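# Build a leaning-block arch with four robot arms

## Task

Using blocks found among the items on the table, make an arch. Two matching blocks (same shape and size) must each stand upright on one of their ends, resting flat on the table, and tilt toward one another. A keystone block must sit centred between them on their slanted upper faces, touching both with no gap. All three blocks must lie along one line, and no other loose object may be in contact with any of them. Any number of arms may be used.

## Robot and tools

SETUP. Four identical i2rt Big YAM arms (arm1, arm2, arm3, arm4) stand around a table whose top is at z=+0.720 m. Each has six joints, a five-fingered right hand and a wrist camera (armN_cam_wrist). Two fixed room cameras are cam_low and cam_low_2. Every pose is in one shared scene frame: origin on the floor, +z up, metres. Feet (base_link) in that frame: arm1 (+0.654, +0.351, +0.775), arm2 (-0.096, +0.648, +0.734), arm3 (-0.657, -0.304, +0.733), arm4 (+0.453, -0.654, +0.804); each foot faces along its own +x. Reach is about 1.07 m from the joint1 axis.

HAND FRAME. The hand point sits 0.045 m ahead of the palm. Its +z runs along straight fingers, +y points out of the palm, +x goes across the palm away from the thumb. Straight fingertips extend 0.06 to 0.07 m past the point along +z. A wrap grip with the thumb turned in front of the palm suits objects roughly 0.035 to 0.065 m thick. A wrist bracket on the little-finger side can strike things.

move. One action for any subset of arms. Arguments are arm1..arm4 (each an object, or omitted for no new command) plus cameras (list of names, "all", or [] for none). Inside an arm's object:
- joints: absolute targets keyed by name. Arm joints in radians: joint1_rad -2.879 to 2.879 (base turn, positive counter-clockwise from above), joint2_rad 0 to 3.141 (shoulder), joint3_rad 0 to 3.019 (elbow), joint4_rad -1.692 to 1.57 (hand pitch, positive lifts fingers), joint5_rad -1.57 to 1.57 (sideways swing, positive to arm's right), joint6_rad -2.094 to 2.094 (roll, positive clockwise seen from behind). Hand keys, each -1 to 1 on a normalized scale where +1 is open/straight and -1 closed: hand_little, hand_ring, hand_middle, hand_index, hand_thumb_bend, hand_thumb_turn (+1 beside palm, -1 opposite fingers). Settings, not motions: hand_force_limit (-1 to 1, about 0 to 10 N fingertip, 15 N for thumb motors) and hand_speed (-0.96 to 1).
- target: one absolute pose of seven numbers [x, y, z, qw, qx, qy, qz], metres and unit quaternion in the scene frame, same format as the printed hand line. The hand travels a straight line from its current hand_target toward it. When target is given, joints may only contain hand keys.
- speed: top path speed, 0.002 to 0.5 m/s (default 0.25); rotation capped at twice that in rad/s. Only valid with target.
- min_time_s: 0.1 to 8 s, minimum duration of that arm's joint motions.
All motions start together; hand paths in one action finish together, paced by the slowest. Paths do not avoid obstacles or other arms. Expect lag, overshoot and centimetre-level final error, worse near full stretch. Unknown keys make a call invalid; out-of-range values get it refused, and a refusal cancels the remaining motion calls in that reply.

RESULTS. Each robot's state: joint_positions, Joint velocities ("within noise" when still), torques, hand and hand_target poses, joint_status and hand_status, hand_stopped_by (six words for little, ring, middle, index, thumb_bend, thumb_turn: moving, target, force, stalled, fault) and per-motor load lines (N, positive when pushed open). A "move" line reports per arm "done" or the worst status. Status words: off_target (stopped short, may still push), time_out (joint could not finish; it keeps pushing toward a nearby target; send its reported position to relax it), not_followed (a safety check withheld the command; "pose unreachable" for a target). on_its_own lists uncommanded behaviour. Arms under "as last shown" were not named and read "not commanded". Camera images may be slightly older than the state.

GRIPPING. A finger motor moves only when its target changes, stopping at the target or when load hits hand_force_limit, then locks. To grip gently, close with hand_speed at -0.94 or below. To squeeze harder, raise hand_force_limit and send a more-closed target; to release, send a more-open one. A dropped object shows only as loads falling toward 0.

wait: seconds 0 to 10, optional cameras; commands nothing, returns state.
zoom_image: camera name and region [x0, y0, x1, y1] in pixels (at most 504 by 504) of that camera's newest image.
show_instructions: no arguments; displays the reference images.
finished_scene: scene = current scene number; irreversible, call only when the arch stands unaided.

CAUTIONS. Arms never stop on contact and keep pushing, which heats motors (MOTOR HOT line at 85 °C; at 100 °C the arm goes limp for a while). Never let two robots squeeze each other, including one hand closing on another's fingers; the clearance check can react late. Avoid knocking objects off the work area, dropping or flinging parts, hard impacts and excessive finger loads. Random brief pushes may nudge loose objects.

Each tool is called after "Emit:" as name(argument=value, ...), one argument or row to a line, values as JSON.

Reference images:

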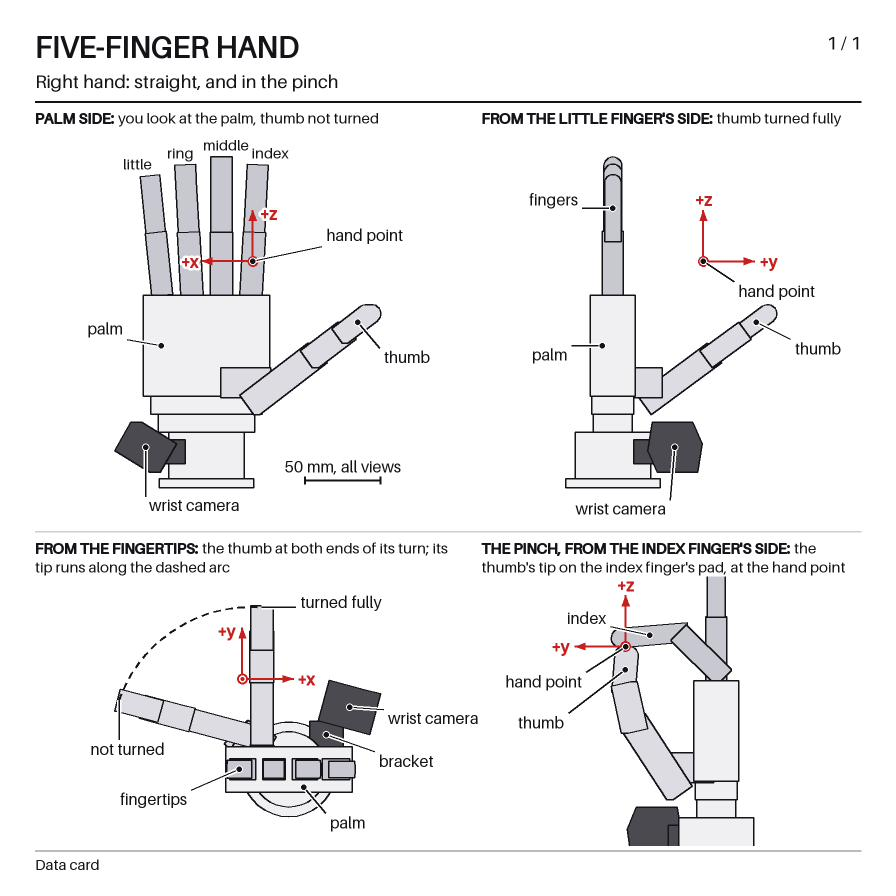

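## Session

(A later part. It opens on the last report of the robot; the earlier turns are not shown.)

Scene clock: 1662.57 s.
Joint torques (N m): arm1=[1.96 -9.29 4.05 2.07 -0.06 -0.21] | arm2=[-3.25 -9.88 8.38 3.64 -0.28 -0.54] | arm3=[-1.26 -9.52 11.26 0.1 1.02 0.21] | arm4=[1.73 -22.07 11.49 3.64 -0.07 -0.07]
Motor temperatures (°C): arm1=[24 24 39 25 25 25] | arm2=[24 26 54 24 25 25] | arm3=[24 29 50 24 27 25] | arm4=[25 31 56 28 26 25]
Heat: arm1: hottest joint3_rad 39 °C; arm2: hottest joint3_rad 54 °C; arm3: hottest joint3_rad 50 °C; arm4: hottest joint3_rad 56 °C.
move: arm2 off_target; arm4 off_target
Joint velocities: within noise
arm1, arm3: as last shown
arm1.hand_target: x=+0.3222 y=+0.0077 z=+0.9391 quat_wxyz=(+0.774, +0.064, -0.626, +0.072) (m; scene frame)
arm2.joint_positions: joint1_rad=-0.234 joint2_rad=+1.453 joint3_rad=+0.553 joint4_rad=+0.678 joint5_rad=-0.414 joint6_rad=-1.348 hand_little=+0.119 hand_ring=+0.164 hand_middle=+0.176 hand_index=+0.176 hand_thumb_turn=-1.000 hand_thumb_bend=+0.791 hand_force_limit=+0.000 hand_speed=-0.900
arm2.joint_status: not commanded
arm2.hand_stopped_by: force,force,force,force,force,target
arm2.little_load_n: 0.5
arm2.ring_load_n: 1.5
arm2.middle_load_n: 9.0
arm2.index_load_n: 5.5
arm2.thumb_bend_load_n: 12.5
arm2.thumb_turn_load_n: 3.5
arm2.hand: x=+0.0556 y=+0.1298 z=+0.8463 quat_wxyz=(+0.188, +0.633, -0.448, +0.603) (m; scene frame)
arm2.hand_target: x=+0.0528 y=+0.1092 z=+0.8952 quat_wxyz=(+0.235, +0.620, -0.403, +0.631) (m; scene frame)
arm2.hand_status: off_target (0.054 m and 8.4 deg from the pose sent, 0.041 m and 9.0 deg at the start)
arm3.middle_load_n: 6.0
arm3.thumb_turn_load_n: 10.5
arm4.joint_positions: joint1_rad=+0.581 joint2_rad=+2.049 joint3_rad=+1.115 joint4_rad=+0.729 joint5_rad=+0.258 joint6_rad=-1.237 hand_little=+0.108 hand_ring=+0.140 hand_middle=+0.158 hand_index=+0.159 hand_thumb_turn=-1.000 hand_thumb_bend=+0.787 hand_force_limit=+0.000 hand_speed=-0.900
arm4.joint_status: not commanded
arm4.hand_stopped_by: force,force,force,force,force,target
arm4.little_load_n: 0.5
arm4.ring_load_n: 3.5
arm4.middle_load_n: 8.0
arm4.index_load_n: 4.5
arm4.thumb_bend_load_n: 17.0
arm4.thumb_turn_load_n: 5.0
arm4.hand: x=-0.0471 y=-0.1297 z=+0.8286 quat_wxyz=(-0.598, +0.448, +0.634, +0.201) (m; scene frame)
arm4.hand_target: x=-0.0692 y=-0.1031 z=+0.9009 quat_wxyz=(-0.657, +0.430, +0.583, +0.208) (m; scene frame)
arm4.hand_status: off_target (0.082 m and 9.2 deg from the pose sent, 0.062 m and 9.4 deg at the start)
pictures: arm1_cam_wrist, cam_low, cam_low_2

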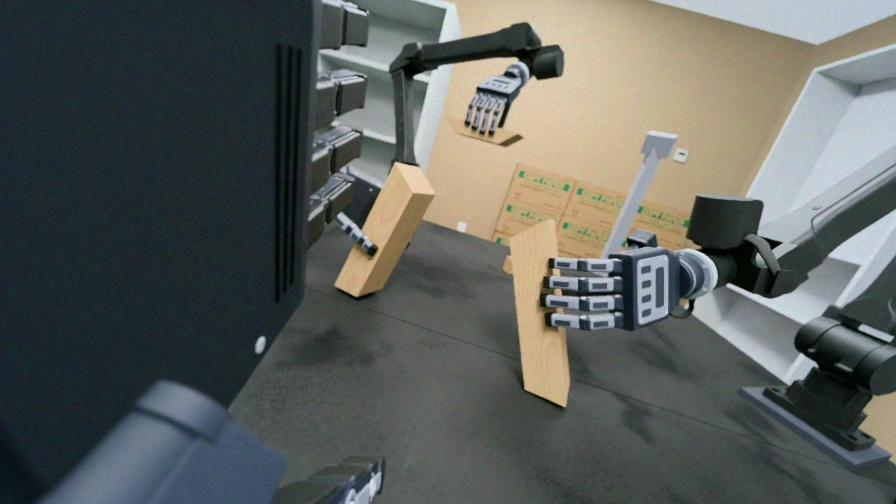

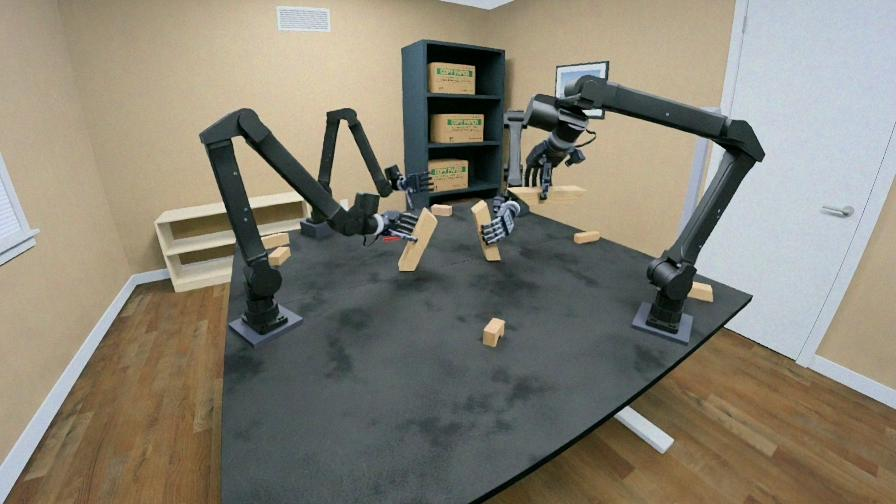

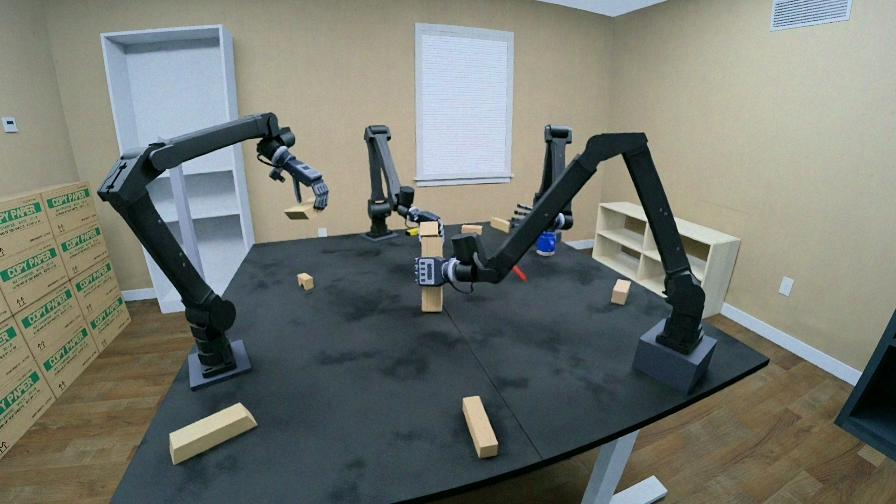

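Emit:
move(
  arm2={"target":[0.047,0.103,0.870,-0.2365,-0.6188,0.4031,-0.6319],"speed":0.06},
  arm4={"target":[-0.0746,-0.096,0.882,0.6576,-0.4312,-0.5836,-0.2079],"speed":0.06},
  cameras=["arm1_cam_wrist","cam_low","cam_low_2"],
)

Emit:
zoom_image(
  camera="arm1_cam_wrist",
  region=[300, 50, 804, 450],
)

Emit:
zoom_image(
  camera="cam_low",
  region=[370, 170, 540, 290],
)

Scene clock: 1669.90 s.
Joint torques (N m): arm1=[1.85 -9.29 4.07 2.06 -0.06 -0.21] | arm2=[-3.37 -8.94 7.24 3.04 -0.22 -0.4] | arm3=[-0.97 -9.58 11.63 0.25 0.98 0.26] | arm4=[1.55 -21.48 11.21 3.59 -0.07 -0.07]
Motor temperatures (°C): arm1=[24 25 38 25 25 25] | arm2=[24 26 53 24 25 25] | arm3=[24 29 50 24 27 25] | arm4=[25 32 57 28 26 25]
Heat: arm1: hottest joint3_rad 38 °C; arm2: hottest joint3_rad 53 °C; arm3: hottest joint3_rad 50 °C; arm4: hottest joint3_rad 57 °C.
move: arm2 off_target; arm4 off_target
Joint velocities: within noise
arm1, arm3: as last shown
arm2.joint_positions: joint1_rad=-0.247 joint2_rad=+1.519 joint3_rad=+0.553 joint4_rad=+0.787 joint5_rad=-0.428 joint6_rad=-1.362 hand_little=+0.119 hand_ring=+0.164 hand_middle=+0.176 hand_index=+0.176 hand_thumb_turn=-1.000 hand_thumb_bend=+0.791 hand_force_limit=+0.000 hand_speed=-0.900
arm2.joint_status: not commanded
arm2.hand_stopped_by: force,force,force,force,force,target
arm2.little_load_n: 0.0
arm2.ring_load_n: 3.0
arm2.middle_load_n: 8.0
arm2.index_load_n: 5.0
arm2.thumb_bend_load_n: 12.5
arm2.thumb_turn_load_n: 1.5
arm2.hand: x=+0.0533 y=+0.1196 z=+0.8408 quat_wxyz=(+0.202, +0.628, -0.432, +0.615) (m; scene frame)
arm2.hand_target: x=+0.0489 y=+0.1045 z=+0.8693 quat_wxyz=(+0.235, +0.620, -0.403, +0.631) (m; scene frame)
arm2.hand_status: off_target (0.034 m and 5.6 deg from the pose sent, 0.037 m and 8.4 deg at the start)
arm4.joint_positions: joint1_rad=+0.580 joint2_rad=+2.079 joint3_rad=+1.123 joint4_rad=+0.764 joint5_rad=+0.255 joint6_rad=-1.237 hand_little=+0.108 hand_ring=+0.140 hand_middle=+0.158 hand_index=+0.159 hand_thumb_turn=-1.000 hand_thumb_bend=+0.787 hand_force_limit=+0.000 hand_speed=-0.900
arm4.joint_status: not commanded
arm4.hand_stopped_by: force,force,force,force,force,target
arm4.little_load_n: 1.0
arm4.ring_load_n: 3.5
arm4.middle_load_n: 7.5
arm4.index_load_n: 4.5
arm4.thumb_bend_load_n: 17.0
arm4.thumb_turn_load_n: 5.0
arm4.hand: x=-0.0496 y=-0.1271 z=+0.8200 quat_wxyz=(-0.603, +0.446, +0.630, +0.200) (m; scene frame)
arm4.hand_target: x=-0.0701 y=-0.1005 z=+0.8837 quat_wxyz=(-0.657, +0.430, +0.583, +0.208) (m; scene frame)
arm4.hand_status: off_target (0.074 m and 8.4 deg from the pose sent, 0.069 m and 9.2 deg at the start)
pictures: arm1_cam_wrist, cam_low, cam_low_2

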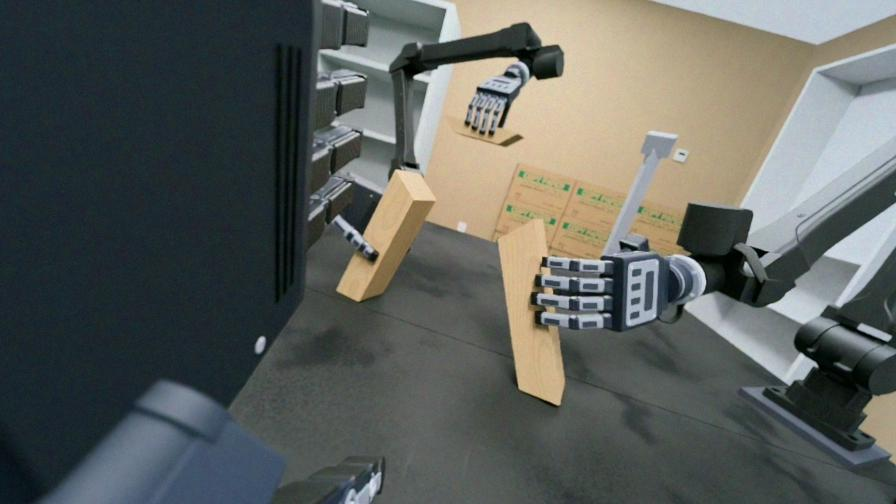

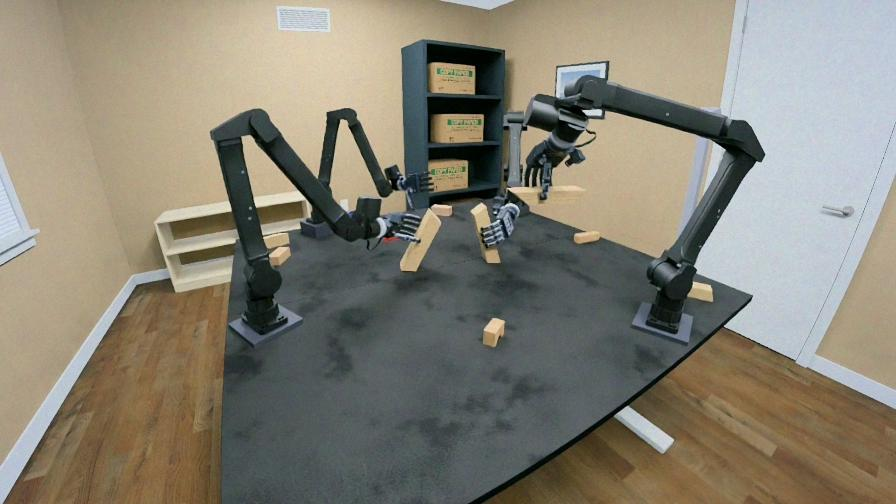

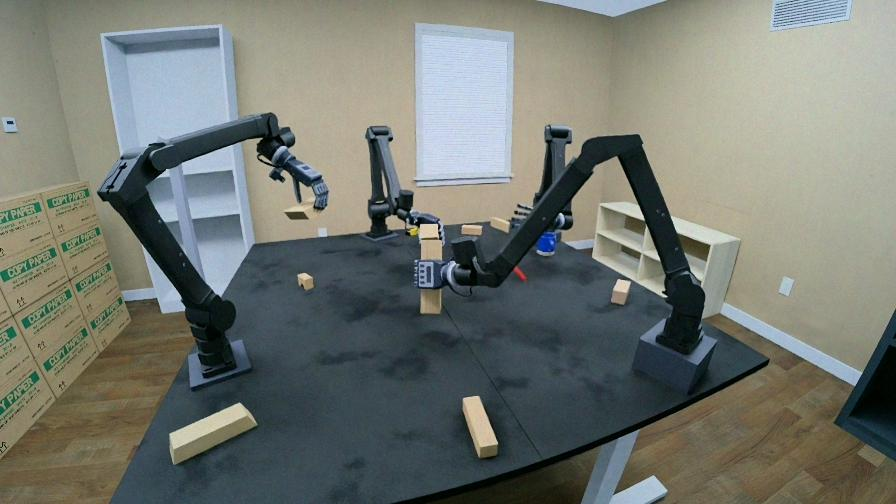

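Scaled by 1.000.

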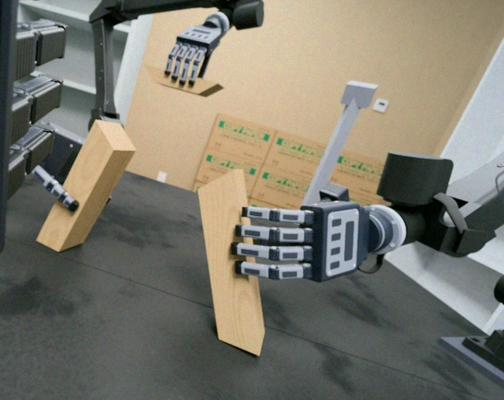

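Scaled by 2.965 from the camera's 896x504 image, which has a finer 1280x720 frame.

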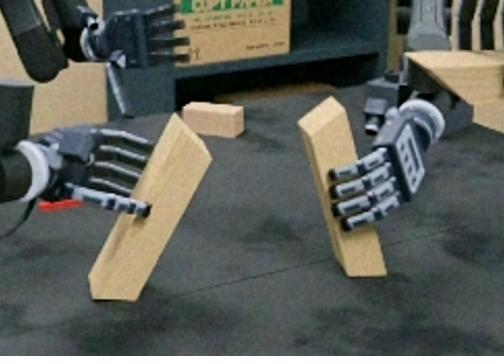

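Emit:
zoom_image(
  camera="arm1_cam_wrist",
  region=[480, 200, 640, 420],
)

Emit:
zoom_image(
  camera="cam_low",
  region=[390, 200, 450, 280],
)

Emit:
zoom_image(
  camera="arm1_cam_wrist",
  region=[310, 150, 450, 320],
)

Emit:
zoom_image(
  camera="cam_low",
  region=[460, 195, 520, 275],
)

Scaled by 2.291 from the camera's 896x504 image, which has a finer 1280x720 frame.

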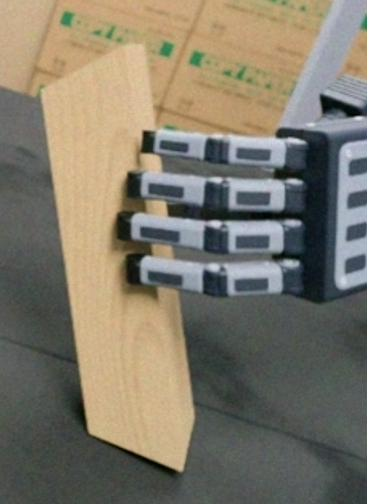

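Scaled by 6.300 from the camera's 896x504 image, which has a finer 1280x720 frame.

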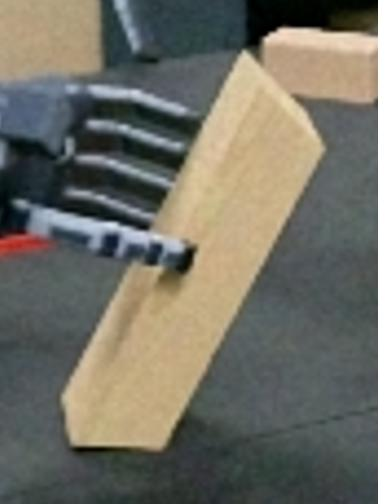

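Scaled by 2.965 from the camera's 896x504 image, which has a finer 1280x720 frame.

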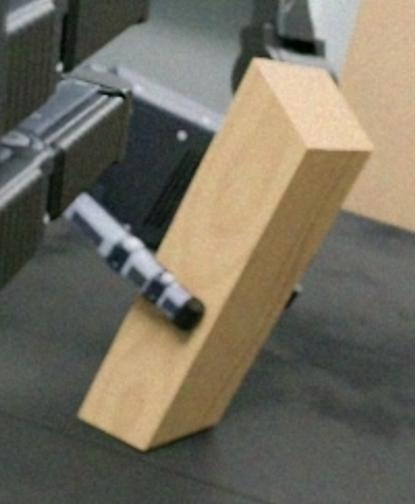

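Scaled by 6.300 from the camera's 896x504 image, which has a finer 1280x720 frame.

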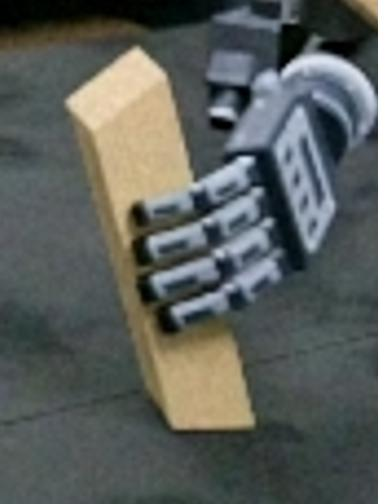

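Emit:
move(
  arm2={"target":[0.045,0.108,0.855,-0.2201,-0.6255,0.4260,-0.6154],"speed":0.05},
  arm4={"target":[-0.0726,-0.100,0.866,0.6576,-0.4312,-0.5836,-0.2079],"speed":0.05},
  cameras=["arm1_cam_wrist","cam_low","cam_low_2"],
)

Emit:
zoom_image(
  camera="arm1_cam_wrist",
  region=[310, 150, 640, 420],
)

Emit:
zoom_image(
  camera="cam_low",
  region=[390, 190, 520, 280],
)

Scene clock: 1692.07 s.
Joint torques (N m): arm1=[1.9 -9.35 4.04 2.03 -0.05 -0.22] | arm2=[-3.31 -9.11 7.24 0.9 0.05 -0.29] | arm3=[-0.62 -9.88 11.47 0.44 1.04 0.23] | arm4=[1.73 -20.13 10.61 3.4 0.05 -0.06]
Motor temperatures (°C): arm1=[24 25 36 25 25 25] | arm2=[24 26 50 24 25 25] | arm3=[24 29 50 24 28 25] | arm4=[25 32 53 28 25 25]
Heat: arm1: hottest joint3_rad 36 °C; arm2: hottest joint3_rad 50 °C; arm3: hottest joint3_rad 50 °C; arm4: hottest joint3_rad 53 °C.
move: arm2 off_target; arm4 off_target
Joint velocities: within noise
arm1, arm3: as last shown
arm2.joint_positions: joint1_rad=-0.248 joint2_rad=+1.519 joint3_rad=+0.553 joint4_rad=+0.787 joint5_rad=-0.433 joint6_rad=-1.362 hand_little=+0.119 hand_ring=+0.164 hand_middle=+0.176 hand_index=+0.176 hand_thumb_turn=-1.000 hand_thumb_bend=+0.791 hand_force_limit=+0.000 hand_speed=-0.900
arm2.joint_status: not commanded
arm2.hand_stopped_by: force,force,force,force,force,target
arm2.little_load_n: 0.0
arm2.ring_load_n: 3.0
arm2.middle_load_n: 8.0
arm2.index_load_n: 5.0
arm2.thumb_bend_load_n: 12.5
arm2.thumb_turn_load_n: 2.0
arm2.hand: x=+0.0534 y=+0.1197 z=+0.8408 quat_wxyz=(+0.201, +0.629, -0.431, +0.615) (m; scene frame)
arm2.hand_target: x=+0.0461 y=+0.1086 z=+0.8554 quat_wxyz=(+0.219, +0.626, -0.424, +0.617) (m; scene frame)
arm2.hand_status: off_target (0.020 m and 2.3 deg from the pose sent, 0.020 m and 2.2 deg at the start)
arm3.ring_load_n: 3.5
arm3.index_load_n: 1.0
arm4.joint_positions: joint1_rad=+0.580 joint2_rad=+2.092 joint3_rad=+1.123 joint4_rad=+0.806 joint5_rad=+0.255 joint6_rad=-1.237 hand_little=+0.108 hand_ring=+0.140 hand_middle=+0.158 hand_index=+0.159 hand_thumb_turn=-1.000 hand_thumb_bend=+0.787 hand_force_limit=+0.000 hand_speed=-0.900
arm4.joint_status: not commanded
arm4.hand_stopped_by: force,force,force,force,force,target
arm4.little_load_n: 2.0
arm4.ring_load_n: 4.5
arm4.middle_load_n: 7.0
arm4.index_load_n: 3.5
arm4.thumb_bend_load_n: 17.5
arm4.thumb_turn_load_n: 3.0
arm4.hand: x=-0.0514 y=-0.1256 z=+0.8202 quat_wxyz=(-0.614, +0.443, +0.622, +0.201) (m; scene frame)
arm4.hand_target: x=-0.0694 y=-0.1029 z=+0.8668 quat_wxyz=(-0.656, +0.431, +0.584, +0.208) (m; scene frame)
arm4.hand_status: off_target (0.057 m and 6.8 deg from the pose sent, 0.058 m and 8.4 deg at the start)
pictures: arm1_cam_wrist, cam_low, cam_low_2

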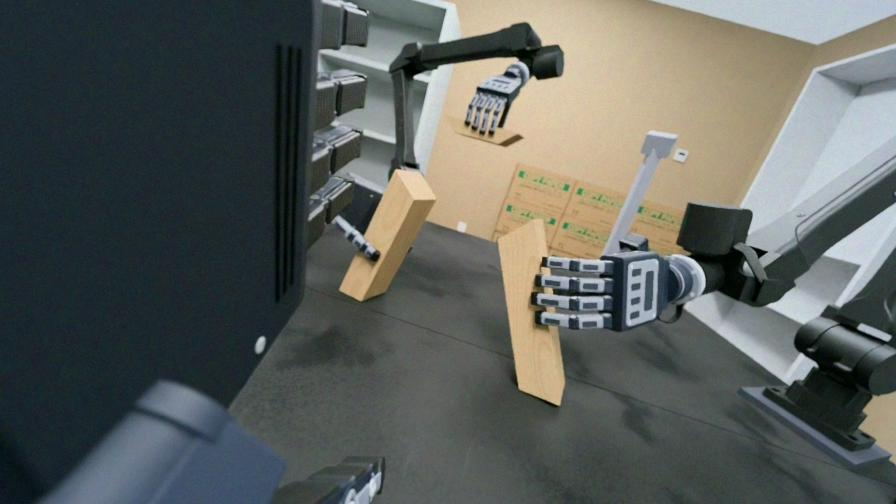

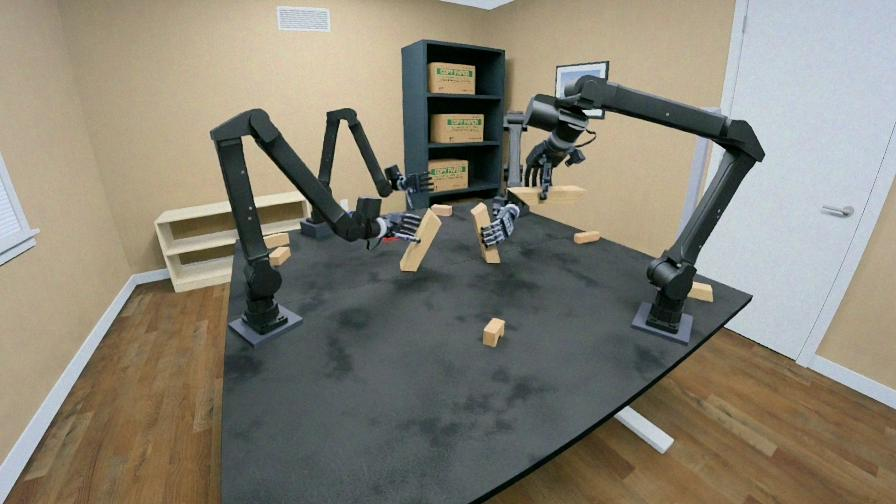

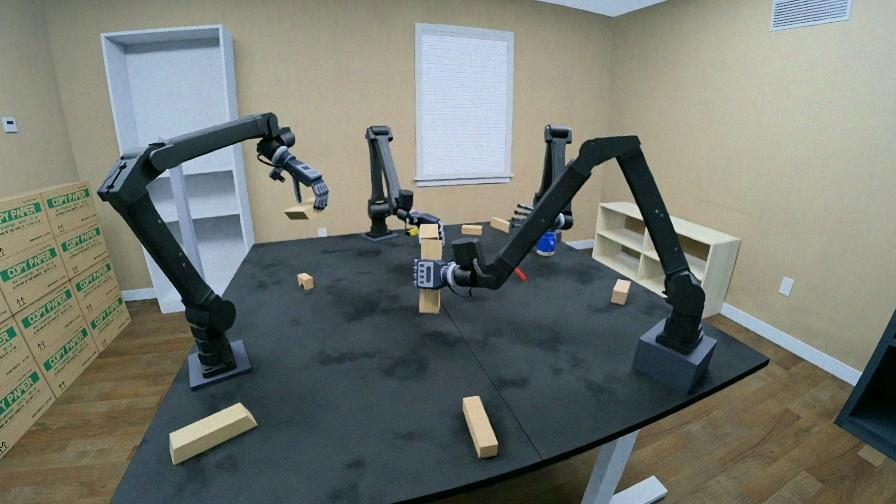

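Scaled by 1.527 from the camera's 896x504 image, which has a finer 1280x720 frame.

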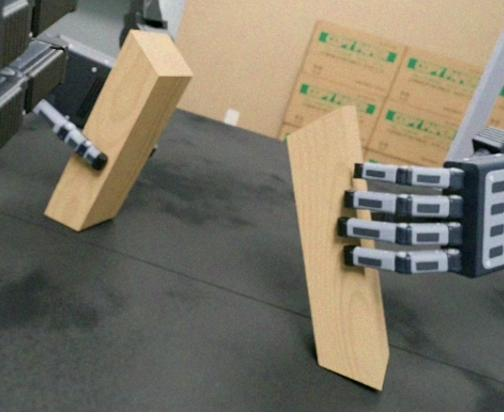

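Scaled by 3.877 from the camera's 896x504 image, which has a finer 1280x720 frame.

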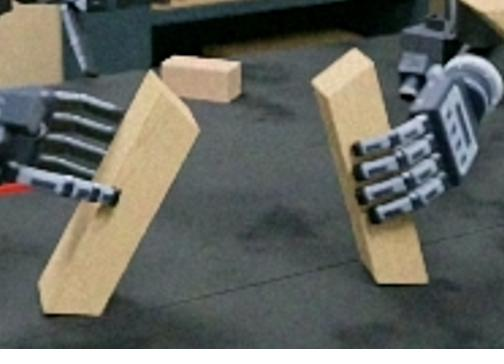

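Emit:
move(
  arm4={"target":[-0.066,-0.106,0.845,0.6280,-0.4400,-0.6080,-0.2060],"speed":0.05},
  cameras=["arm1_cam_wrist","arm4_cam_wrist","arm2_cam_wrist","cam_low","cam_low_2"],
)

Emit:
zoom_image(
  camera="arm1_cam_wrist",
  region=[310, 150, 640, 420],
)

Emit:
zoom_image(
  camera="cam_low",
  region=[390, 190, 520, 280],
)

Emit:
zoom_image(
  camera="cam_low_2",
  region=[390, 210, 470, 325],
)

Scene clock: 1703.30 s.
Joint torques (N m): arm1=[1.85 -9.35 4.03 2.06 -0.06 -0.21] | arm2=[-3.55 -9.11 7.31 0.79 0.06 -0.29] | arm3=[-0.73 -9.7 11.38 0.16 1.04 0.22] | arm4=[1.73 -19.84 9.88 1.68 0.07 -0.07]
Motor temperatures (°C): arm1=[24 25 35 25 25 25] | arm2=[24 26 49 24 25 25] | arm3=[24 29 50 24 28 25] | arm4=[25 32 51 28 25 25]
Heat: arm1: hottest joint3_rad 35 °C; arm2: hottest joint3_rad 49 °C; arm3: hottest joint3_rad 50 °C; arm4: hottest joint3_rad 51 °C.
move: arm4 off_target
Joint velocities: within noise
arm1, arm2, arm3: as last shown
arm1.index_load_n: -0.5
arm2.thumb_bend_load_n: 12.0
arm3.ring_load_n: 3.0
arm3.thumb_turn_load_n: 11.0
arm4.joint_positions: joint1_rad=+0.580 joint2_rad=+2.092 joint3_rad=+1.131 joint4_rad=+0.787 joint5_rad=+0.255 joint6_rad=-1.237 hand_little=+0.108 hand_ring=+0.140 hand_middle=+0.158 hand_index=+0.159 hand_thumb_turn=-1.000 hand_thumb_bend=+0.787 hand_force_limit=+0.000 hand_speed=-0.900
arm4.joint_status: not commanded
arm4.hand_stopped_by: force,force,force,force,force,target
arm4.little_load_n: 2.5
arm4.ring_load_n: 4.5
arm4.middle_load_n: 7.0
arm4.index_load_n: 3.5
arm4.thumb_bend_load_n: 17.5
arm4.thumb_turn_load_n: 2.5
arm4.hand: x=-0.0525 y=-0.1247 z=+0.8193 quat_wxyz=(-0.610, +0.444, +0.625, +0.201) (m; scene frame)
arm4.hand_target: x=-0.0650 y=-0.1070 z=+0.8463 quat_wxyz=(-0.629, +0.440, +0.607, +0.206) (m; scene frame)
arm4.hand_status: off_target (0.035 m and 3.0 deg from the pose sent, 0.035 m and 2.4 deg at the start)
pictures: arm1_cam_wrist, arm2_cam_wrist, arm4_cam_wrist, cam_low, cam_low_2

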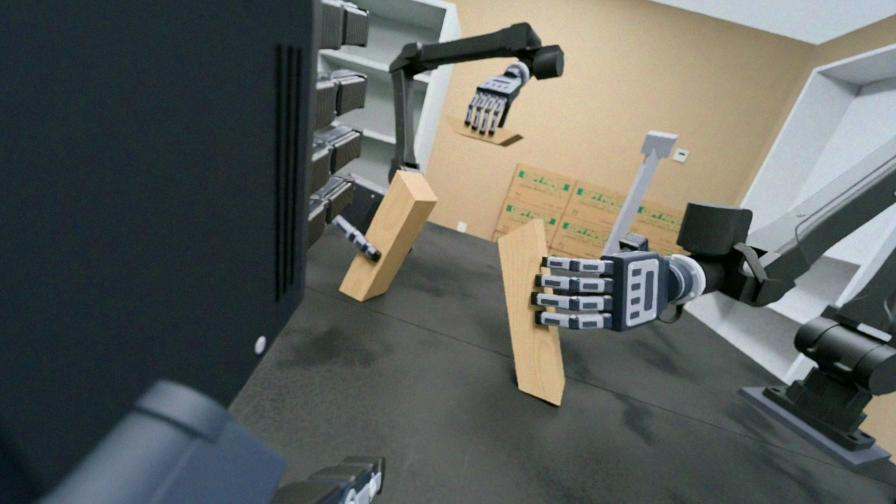

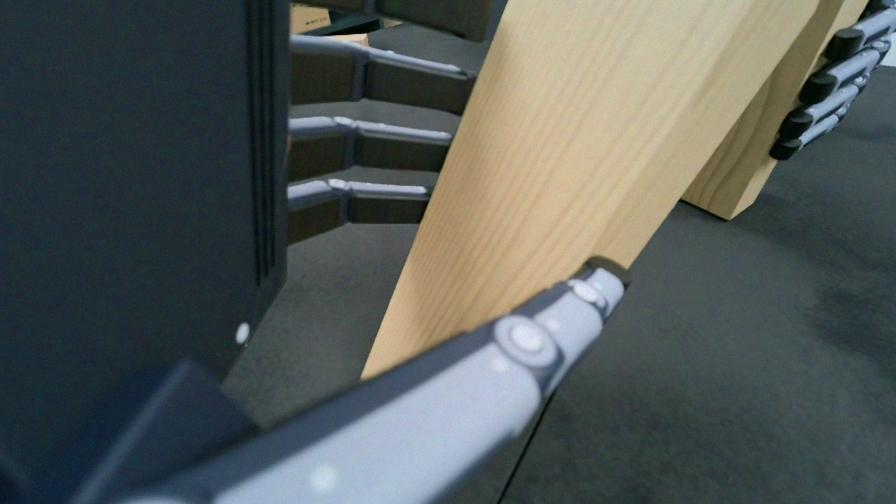

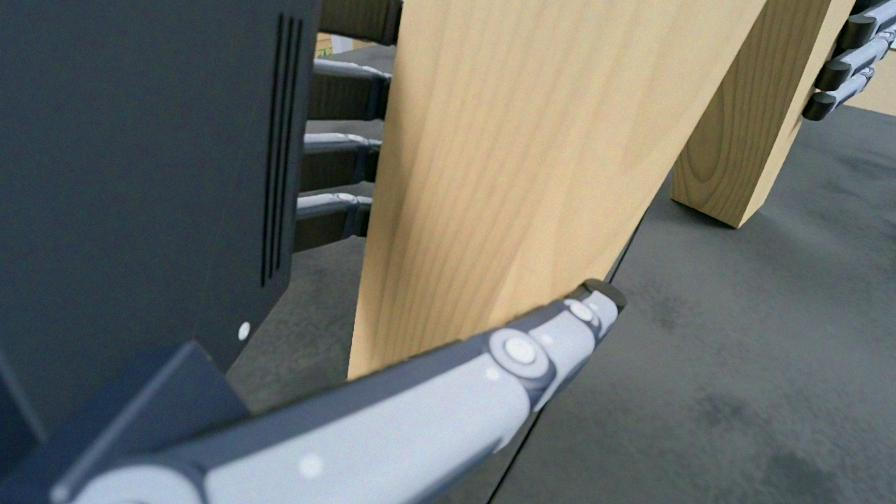

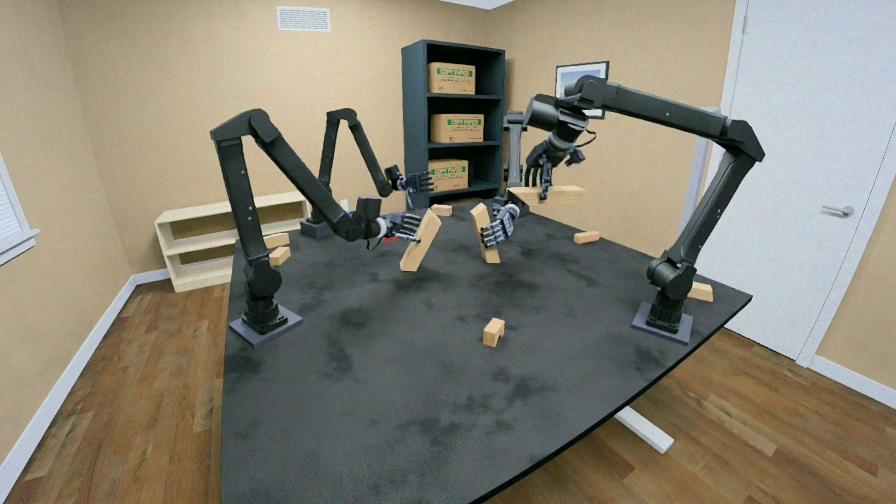

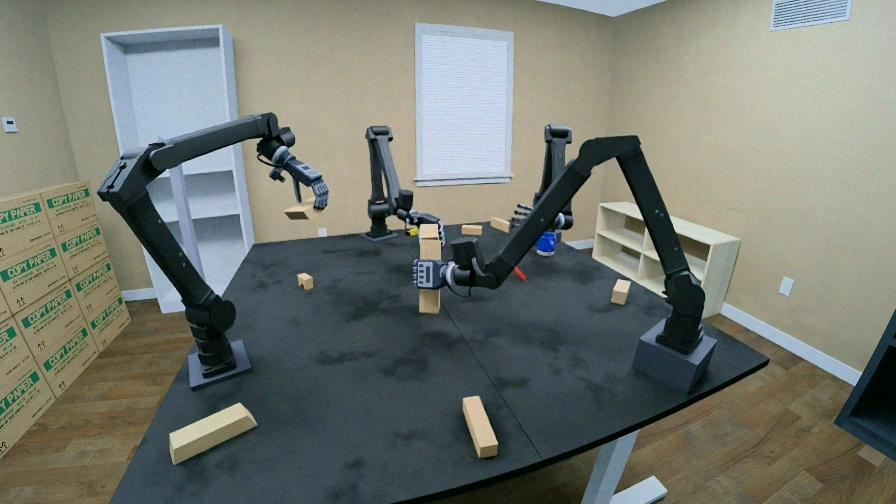

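Scaled by 1.527 from the camera's 896x504 image, which has a finer 1280x720 frame.

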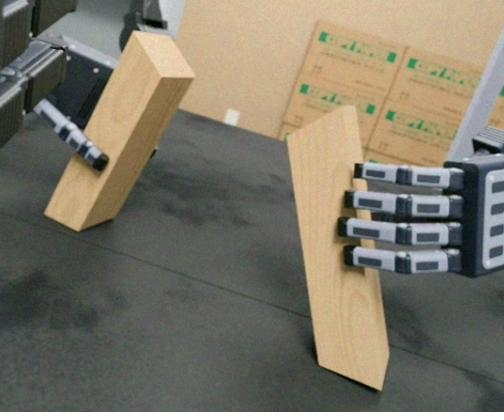

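Scaled by 3.877 from the camera's 896x504 image, which has a finer 1280x720 frame.

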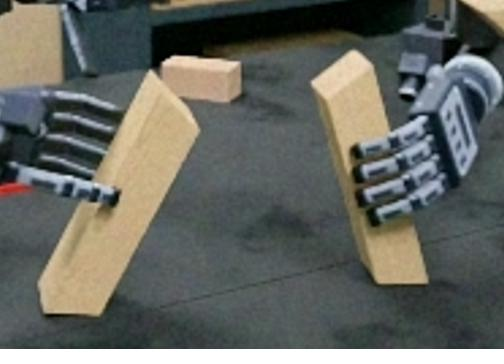

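Scaled by 4.383 from the camera's 896x504 image, which has a finer 1280x720 frame.

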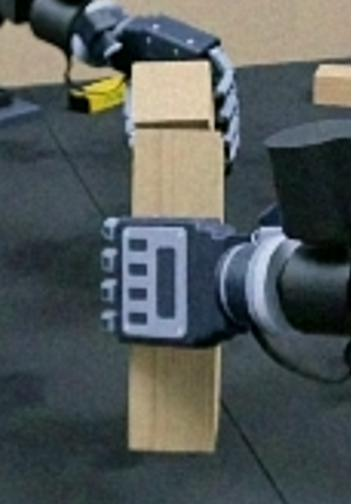

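Emit:
zoom_image(
  camera="cam_low_2",
  region=[405, 215, 455, 265],
)

Emit:
zoom_image(
  camera="cam_low_2",
  region=[405, 275, 455, 325],
)

Scaled by 10.080 from the camera's 896x504 image, which has a finer 1280x720 frame.

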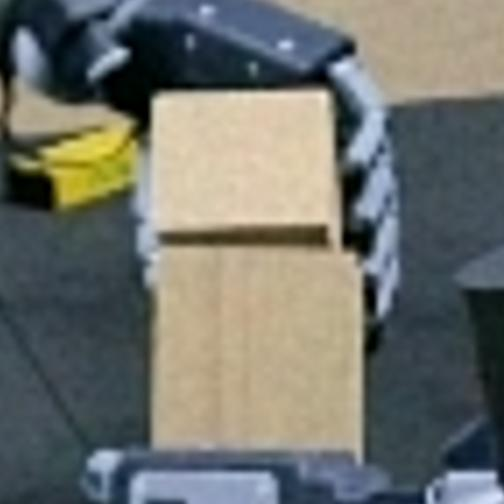

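Scaled by 10.080 from the camera's 896x504 image, which has a finer 1280x720 frame.

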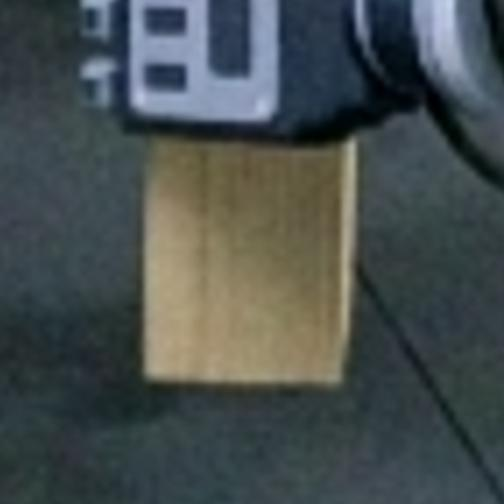

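Emit:
move(
  arm1={"target":[0.30,0.02,1.16,-0.25,0.168,0.951,-0.045]},
)

Emit:
move(
  arm1={"target":[0.021,-0.058,1.18,-0.2549,-0.1677,0.9513,-0.0450]},
  cameras=["arm1_cam_wrist"],
)

Emit:
zoom_image(
  camera="arm1_cam_wrist",
  region=[300, 100, 700, 400],
)

Scene clock: 1789.60 s.
Joint torques (N m): arm1=[0.97 -10.29 9.26 0.28 0.23 0.18] | arm2=[-3.6 -9.23 7.28 0.83 0.06 -0.28] | arm3=[-1.96 -10.23 11.32 0.13 1.09 0.23] | arm4=[1.85 -19.84 9.87 1.65 0.07 -0.07]
Motor temperatures (°C): arm1=[24 26 33 25 25 25] | arm2=[24 26 43 24 24 25] | arm3=[24 29 51 24 28 25] | arm4=[25 34 48 27 24 25]
Heat: arm1: hottest joint3_rad 33 °C; arm2: hottest joint3_rad 43 °C; arm3: hottest joint3_rad 51 °C; arm4: hottest joint3_rad 48 °C.
move: arm1 off_target
Joint velocities: within noise
arm1.joint_positions: joint1_rad=+0.518 joint2_rad=+1.592 joint3_rad=+1.942 joint4_rad=-1.593 joint5_rad=+0.370 joint6_rad=-0.421 hand_little=+1.000 hand_ring=+1.000 hand_middle=+1.000 hand_index=+1.000 hand_thumb_turn=+1.000 hand_thumb_bend=+1.000 hand_force_limit=+0.000 hand_speed=-0.800
arm1.joint_status: not commanded
arm1.hand_stopped_by: target,target,target,target,target,target
arm1.little_load_n: 0.0
arm1.ring_load_n: -0.5
arm1.middle_load_n: 0.0
arm1.index_load_n: 0.0
arm1.thumb_bend_load_n: 0.0
arm1.thumb_turn_load_n: 0.0
arm1.hand: x=+0.3039 y=+0.0218 z=+1.1481 quat_wxyz=(+0.244, -0.157, -0.956, +0.035) (m; scene frame)
arm1.hand_target: x=+0.3006 y=+0.0183 z=+1.1596 quat_wxyz=(+0.248, -0.168, -0.953, +0.047) (m; scene frame)
arm1.hand_status: off_target (0.013 m and 2.0 deg from the pose sent, 0.230 m and 76.5 deg at the start)
arm2, arm3, arm4: as last shown
arm3.middle_load_n: 6.5
arm3.index_load_n: 1.5
arm3.thumb_turn_load_n: 10.5
arm4.index_load_n: 3.0
pictures: none

Scene clock: 1791.97 s.
Joint torques (N m): arm1=[1.44 -18.2 8.55 2.1 0.14 -0.17] | arm2=[-3.31 -9.35 7.19 0.8 0.07 -0.29] | arm3=[-0.5 -8.82 11.37 0.38 1.02 0.19] | arm4=[1.79 -19.9 9.89 1.66 0.08 -0.07]
Motor temperatures (°C): arm1=[24 26 33 25 25 25] | arm2=[24 26 43 24 24 25] | arm3=[24 29 51 24 29 25] | arm4=[25 34 48 27 24 25]
Heat: arm1: hottest joint3_rad 33 °C; arm2: hottest joint3_rad 43 °C; arm3: hottest joint3_rad 51 °C; arm4: hottest joint3_rad 48 °C.
move: arm1 off_target
Joint velocities: within noise
arm1.joint_positions: joint1_rad=+0.314 joint2_rad=+2.244 joint3_rad=+2.883 joint4_rad=-1.540 joint5_rad=+0.146 joint6_rad=-1.337 hand_little=+1.000 hand_ring=+1.000 hand_middle=+1.000 hand_index=+1.000 hand_thumb_turn=+1.000 hand_thumb_bend=+1.000 hand_force_limit=+0.000 hand_speed=-0.800
arm1.joint_status: not commanded
arm1.hand_stopped_by: target,target,target,target,target,target
arm1.little_load_n: 0.0
arm1.ring_load_n: 0.0
arm1.middle_load_n: 0.0
arm1.index_load_n: 0.0
arm1.thumb_bend_load_n: 0.0
arm1.thumb_turn_load_n: 0.0
arm1.hand: x=+0.0287 y=-0.0594 z=+1.1575 quat_wxyz=(+0.328, +0.187, -0.923, +0.076) (m; scene frame)
arm1.hand_target: x=+0.0219 y=-0.0593 z=+1.1754 quat_wxyz=(+0.352, +0.189, -0.913, +0.084) (m; scene frame)
arm1.hand_status: off_target (0.024 m and 9.9 deg from the pose sent, 0.296 m and 37.4 deg at the start; a joint's target at an end of its range on 35 of 71 steps)
arm2, arm3, arm4: as last shown
arm3.thumb_turn_load_n: 11.0
pictures: arm1_cam_wrist

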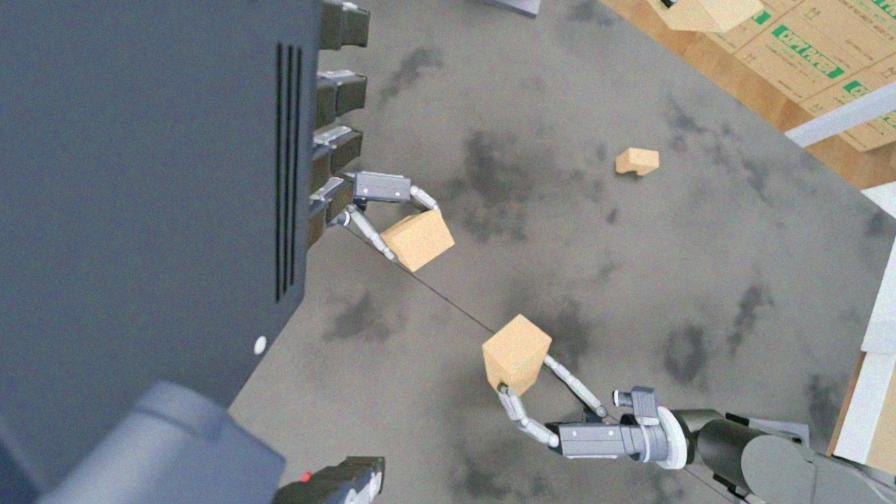

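Scaled by 1.260 from the camera's 896x504 image, which has a finer 1280x720 frame.

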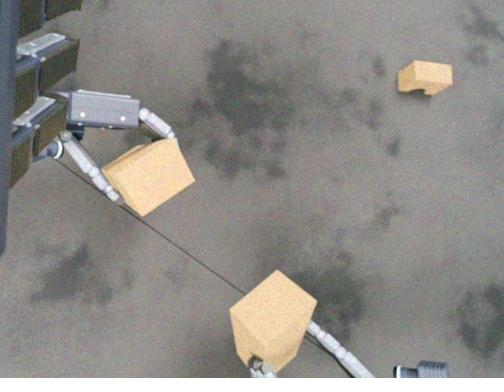

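Emit:
zoom_image(
  camera="arm1_cam_wrist",
  region=[360, 180, 580, 420],
)

Scaled by 2.100 from the camera's 896x504 image, which has a finer 1280x720 frame.

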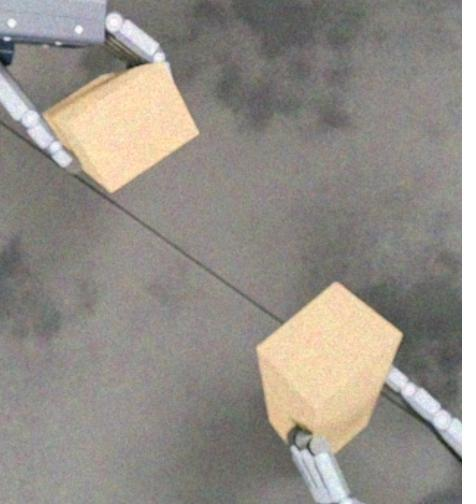

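Emit:
move(
  arm2={"target":[0.052,0.106,0.895,-0.2365,-0.6188,0.4031,-0.6319],"speed":0.06},
)

Emit:
move(
  arm2={"target":[0.068,0.099,0.895,-0.2365,-0.6188,0.4031,-0.6319],"speed":0.05},
)

Emit:
move(
  arm2={"target":[0.062,0.101,0.865,-0.2250,-0.6230,0.4200,-0.6200],"speed":0.05},
  cameras=["arm1_cam_wrist"],
)

Emit:
zoom_image(
  camera="arm1_cam_wrist",
  region=[360, 180, 580, 420],
)

Scene clock: 1831.30 s.
Joint torques (N m): arm1=[0.73 -18.02 8.53 2.1 0.14 -0.2] | arm2=[-2.14 -11.75 8.46 1.24 0.05 -0.38] | arm3=[-1.32 -9.35 11.54 0.34 1.08 0.26] | arm4=[1.73 -19.78 9.88 1.65 0.08 -0.07]
Motor temperatures (°C): arm1=[24 31 35 25 24 25] | arm2=[24 26 43 24 24 25] | arm3=[24 29 51 24 29 25] | arm4=[25 34 48 27 24 25]
Heat: arm1: hottest joint3_rad 35 °C; arm2: hottest joint3_rad 43 °C; arm3: hottest joint3_rad 51 °C; arm4: hottest joint3_rad 48 °C.
move: arm2 off_target
Joint velocities: within noise
arm1, arm4: as last shown
arm2.joint_positions: joint1_rad=-0.253 joint2_rad=+1.474 joint3_rad=+0.553 joint4_rad=+0.749 joint5_rad=-0.416 joint6_rad=-1.362 hand_little=+0.119 hand_ring=+0.164 hand_middle=+0.176 hand_index=+0.176 hand_thumb_turn=-1.000 hand_thumb_bend=+0.791 hand_force_limit=+0.000 hand_speed=-0.900
arm2.joint_status: not commanded
arm2.hand_stopped_by: force,force,force,force,force,target
arm2.little_load_n: 0.0
arm2.ring_load_n: 2.0
arm2.middle_load_n: 7.5
arm2.index_load_n: 5.5
arm2.thumb_bend_load_n: 12.5
arm2.thumb_turn_load_n: 3.5
arm2.hand: x=+0.0472 y=+0.1204 z=+0.8541 quat_wxyz=(+0.210, +0.624, -0.435, +0.614) (m; scene frame)
arm2.hand_target: x=+0.0485 y=+0.1060 z=+0.8944 quat_wxyz=(+0.239, +0.617, -0.406, +0.630) (m; scene frame)
arm2.hand_status: off_target (0.044 m and 5.2 deg from the pose sent, 0.056 m and 5.6 deg at the start)
arm3.joint_positions: joint1_rad=+0.682 joint2_rad=+1.190 joint3_rad=+1.343 joint4_rad=-1.505 joint5_rad=+0.919 joint6_rad=+1.252 hand_little=+0.111 hand_ring=+0.149 hand_middle=+0.167 hand_index=+0.173 hand_thumb_turn=-1.000 hand_thumb_bend=+0.791 hand_force_limit=+0.000 hand_speed=-0.900
arm3.joint_status: not commanded
arm3.hand_stopped_by: force,force,force,force,force,target
arm3.little_load_n: 7.0
arm3.ring_load_n: 3.0
arm3.middle_load_n: 6.5
arm3.index_load_n: 1.5
arm3.thumb_bend_load_n: 17.5
arm3.thumb_turn_load_n: 10.5
arm3.hand: x=-0.3636 y=-0.0292 z=+1.0615 quat_wxyz=(-0.246, +0.523, -0.723, +0.378) (m; scene frame)
arm3.hand_target: x=-0.3607 y=-0.0193 z=+1.0797 quat_wxyz=(-0.263, +0.513, -0.727, +0.374) (m; scene frame)
arm3.hand_status: not commanded
arm4.thumb_turn_load_n: 2.0
pictures: none

Scene clock: 1832.30 s.
Joint torques (N m): arm1=[0.91 -17.96 8.54 2.1 0.14 -0.2] | arm2=[-1.96 -9.52 10.41 1.43 0.03 -0.34] | arm3=[-0.56 -10.23 11.55 0.09 1.02 0.2] | arm4=[1.79 -19.84 9.88 1.68 0.07 -0.07]
Motor temperatures (°C): arm1=[24 31 35 25 24 25] | arm2=[24 26 43 24 24 25] | arm3=[24 29 51 24 29 25] | arm4=[25 34 48 27 24 25]
Heat: arm1: hottest joint3_rad 35 °C; arm2: hottest joint3_rad 43 °C; arm3: hottest joint3_rad 51 °C; arm4: hottest joint3_rad 48 °C.
move: arm2 off_target
Joint velocities: within noise
arm1, arm3, arm4: as last shown
arm2.joint_positions: joint1_rad=-0.219 joint2_rad=+1.474 joint3_rad=+0.553 joint4_rad=+0.744 joint5_rad=-0.384 joint6_rad=-1.362 hand_little=+0.119 hand_ring=+0.164 hand_middle=+0.176 hand_index=+0.176 hand_thumb_turn=-1.000 hand_thumb_bend=+0.791 hand_force_limit=+0.000 hand_speed=-0.900
arm2.joint_status: not commanded
arm2.hand_stopped_by: force,force,force,force,force,target
arm2.little_load_n: 0.0
arm2.ring_load_n: 2.0
arm2.middle_load_n: 8.0
arm2.index_load_n: 5.0
arm2.thumb_bend_load_n: 12.5
arm2.thumb_turn_load_n: 3.5
arm2.hand: x=+0.0588 y=+0.1236 z=+0.8527 quat_wxyz=(+0.210, +0.627, -0.435, +0.612) (m; scene frame)
arm2.hand_target: x=+0.0676 y=+0.1018 z=+0.8954 quat_wxyz=(+0.236, +0.619, -0.403, +0.632) (m; scene frame)
arm2.hand_status: off_target (0.050 m and 5.4 deg from the pose sent, 0.051 m and 5.2 deg at the start)
arm3.ring_load_n: 3.5
arm3.thumb_turn_load_n: 11.0
arm4.ring_load_n: 5.0
pictures: none

Scene clock: 1833.43 s.
Joint torques (N m): arm1=[0.85 -17.96 8.53 2.1 0.14 -0.2] | arm2=[-2.67 -8.06 9.02 2.1 -0.15 -0.26] | arm3=[-1.14 -9.52 11.56 0.21 1.06 0.24] | arm4=[1.85 -19.84 9.89 1.66 0.07 -0.07]
Motor temperatures (°C): arm1=[24 31 35 25 24 25] | arm2=[24 26 43 24 24 25] | arm3=[24 29 51 24 29 25] | arm4=[25 34 48 27 24 25]
Heat: arm1: hottest joint3_rad 35 °C; arm2: hottest joint3_rad 43 °C; arm3: hottest joint3_rad 51 °C; arm4: hottest joint3_rad 48 °C.
move: arm2 off_target
Joint velocities: within noise
arm1, arm3, arm4: as last shown
arm2.joint_positions: joint1_rad=-0.224 joint2_rad=+1.503 joint3_rad=+0.558 joint4_rad=+0.744 joint5_rad=-0.384 joint6_rad=-1.366 hand_little=+0.119 hand_ring=+0.164 hand_middle=+0.176 hand_index=+0.176 hand_thumb_turn=-1.000 hand_thumb_bend=+0.791 hand_force_limit=+0.000 hand_speed=-0.900
arm2.joint_status: not commanded
arm2.hand_stopped_by: force,force,force,force,force,target
arm2.little_load_n: 0.0
arm2.ring_load_n: 4.0
arm2.middle_load_n: 8.0
arm2.index_load_n: 4.5
arm2.thumb_bend_load_n: 12.5
arm2.thumb_turn_load_n: 0.0
arm2.hand: x=+0.0566 y=+0.1214 z=+0.8399 quat_wxyz=(+0.206, +0.631, -0.442, +0.603) (m; scene frame)
arm2.hand_target: x=+0.0592 y=+0.1015 z=+0.8665 quat_wxyz=(+0.227, +0.622, -0.421, +0.620) (m; scene frame)
arm2.hand_status: off_target (0.033 m and 3.9 deg from the pose sent, 0.026 m and 2.7 deg at the start)
arm3.thumb_bend_load_n: 17.0
arm3.thumb_turn_load_n: 10.5
arm4.thumb_turn_load_n: 2.5
pictures: arm1_cam_wrist

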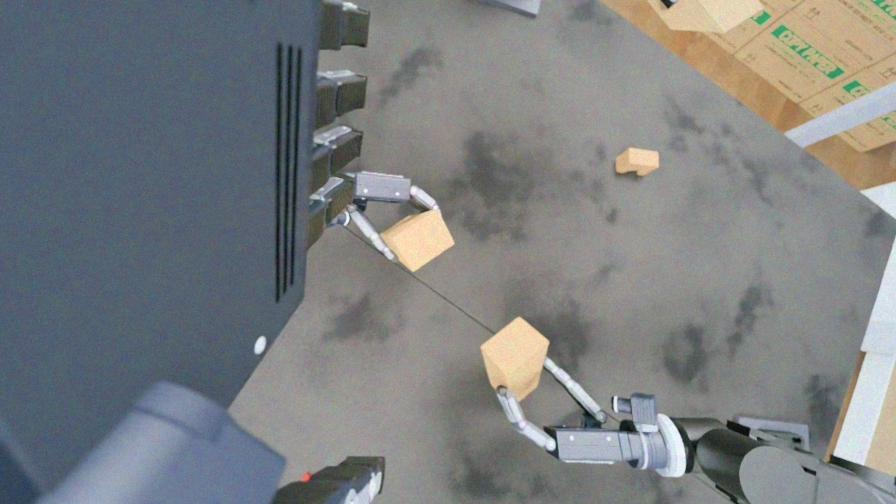

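Scaled by 2.100 from the camera's 896x504 image, which has a finer 1280x720 frame.

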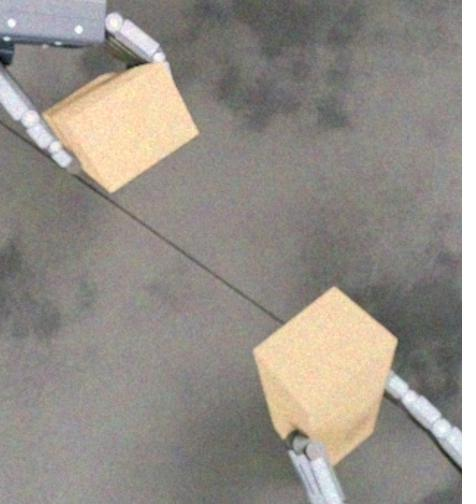

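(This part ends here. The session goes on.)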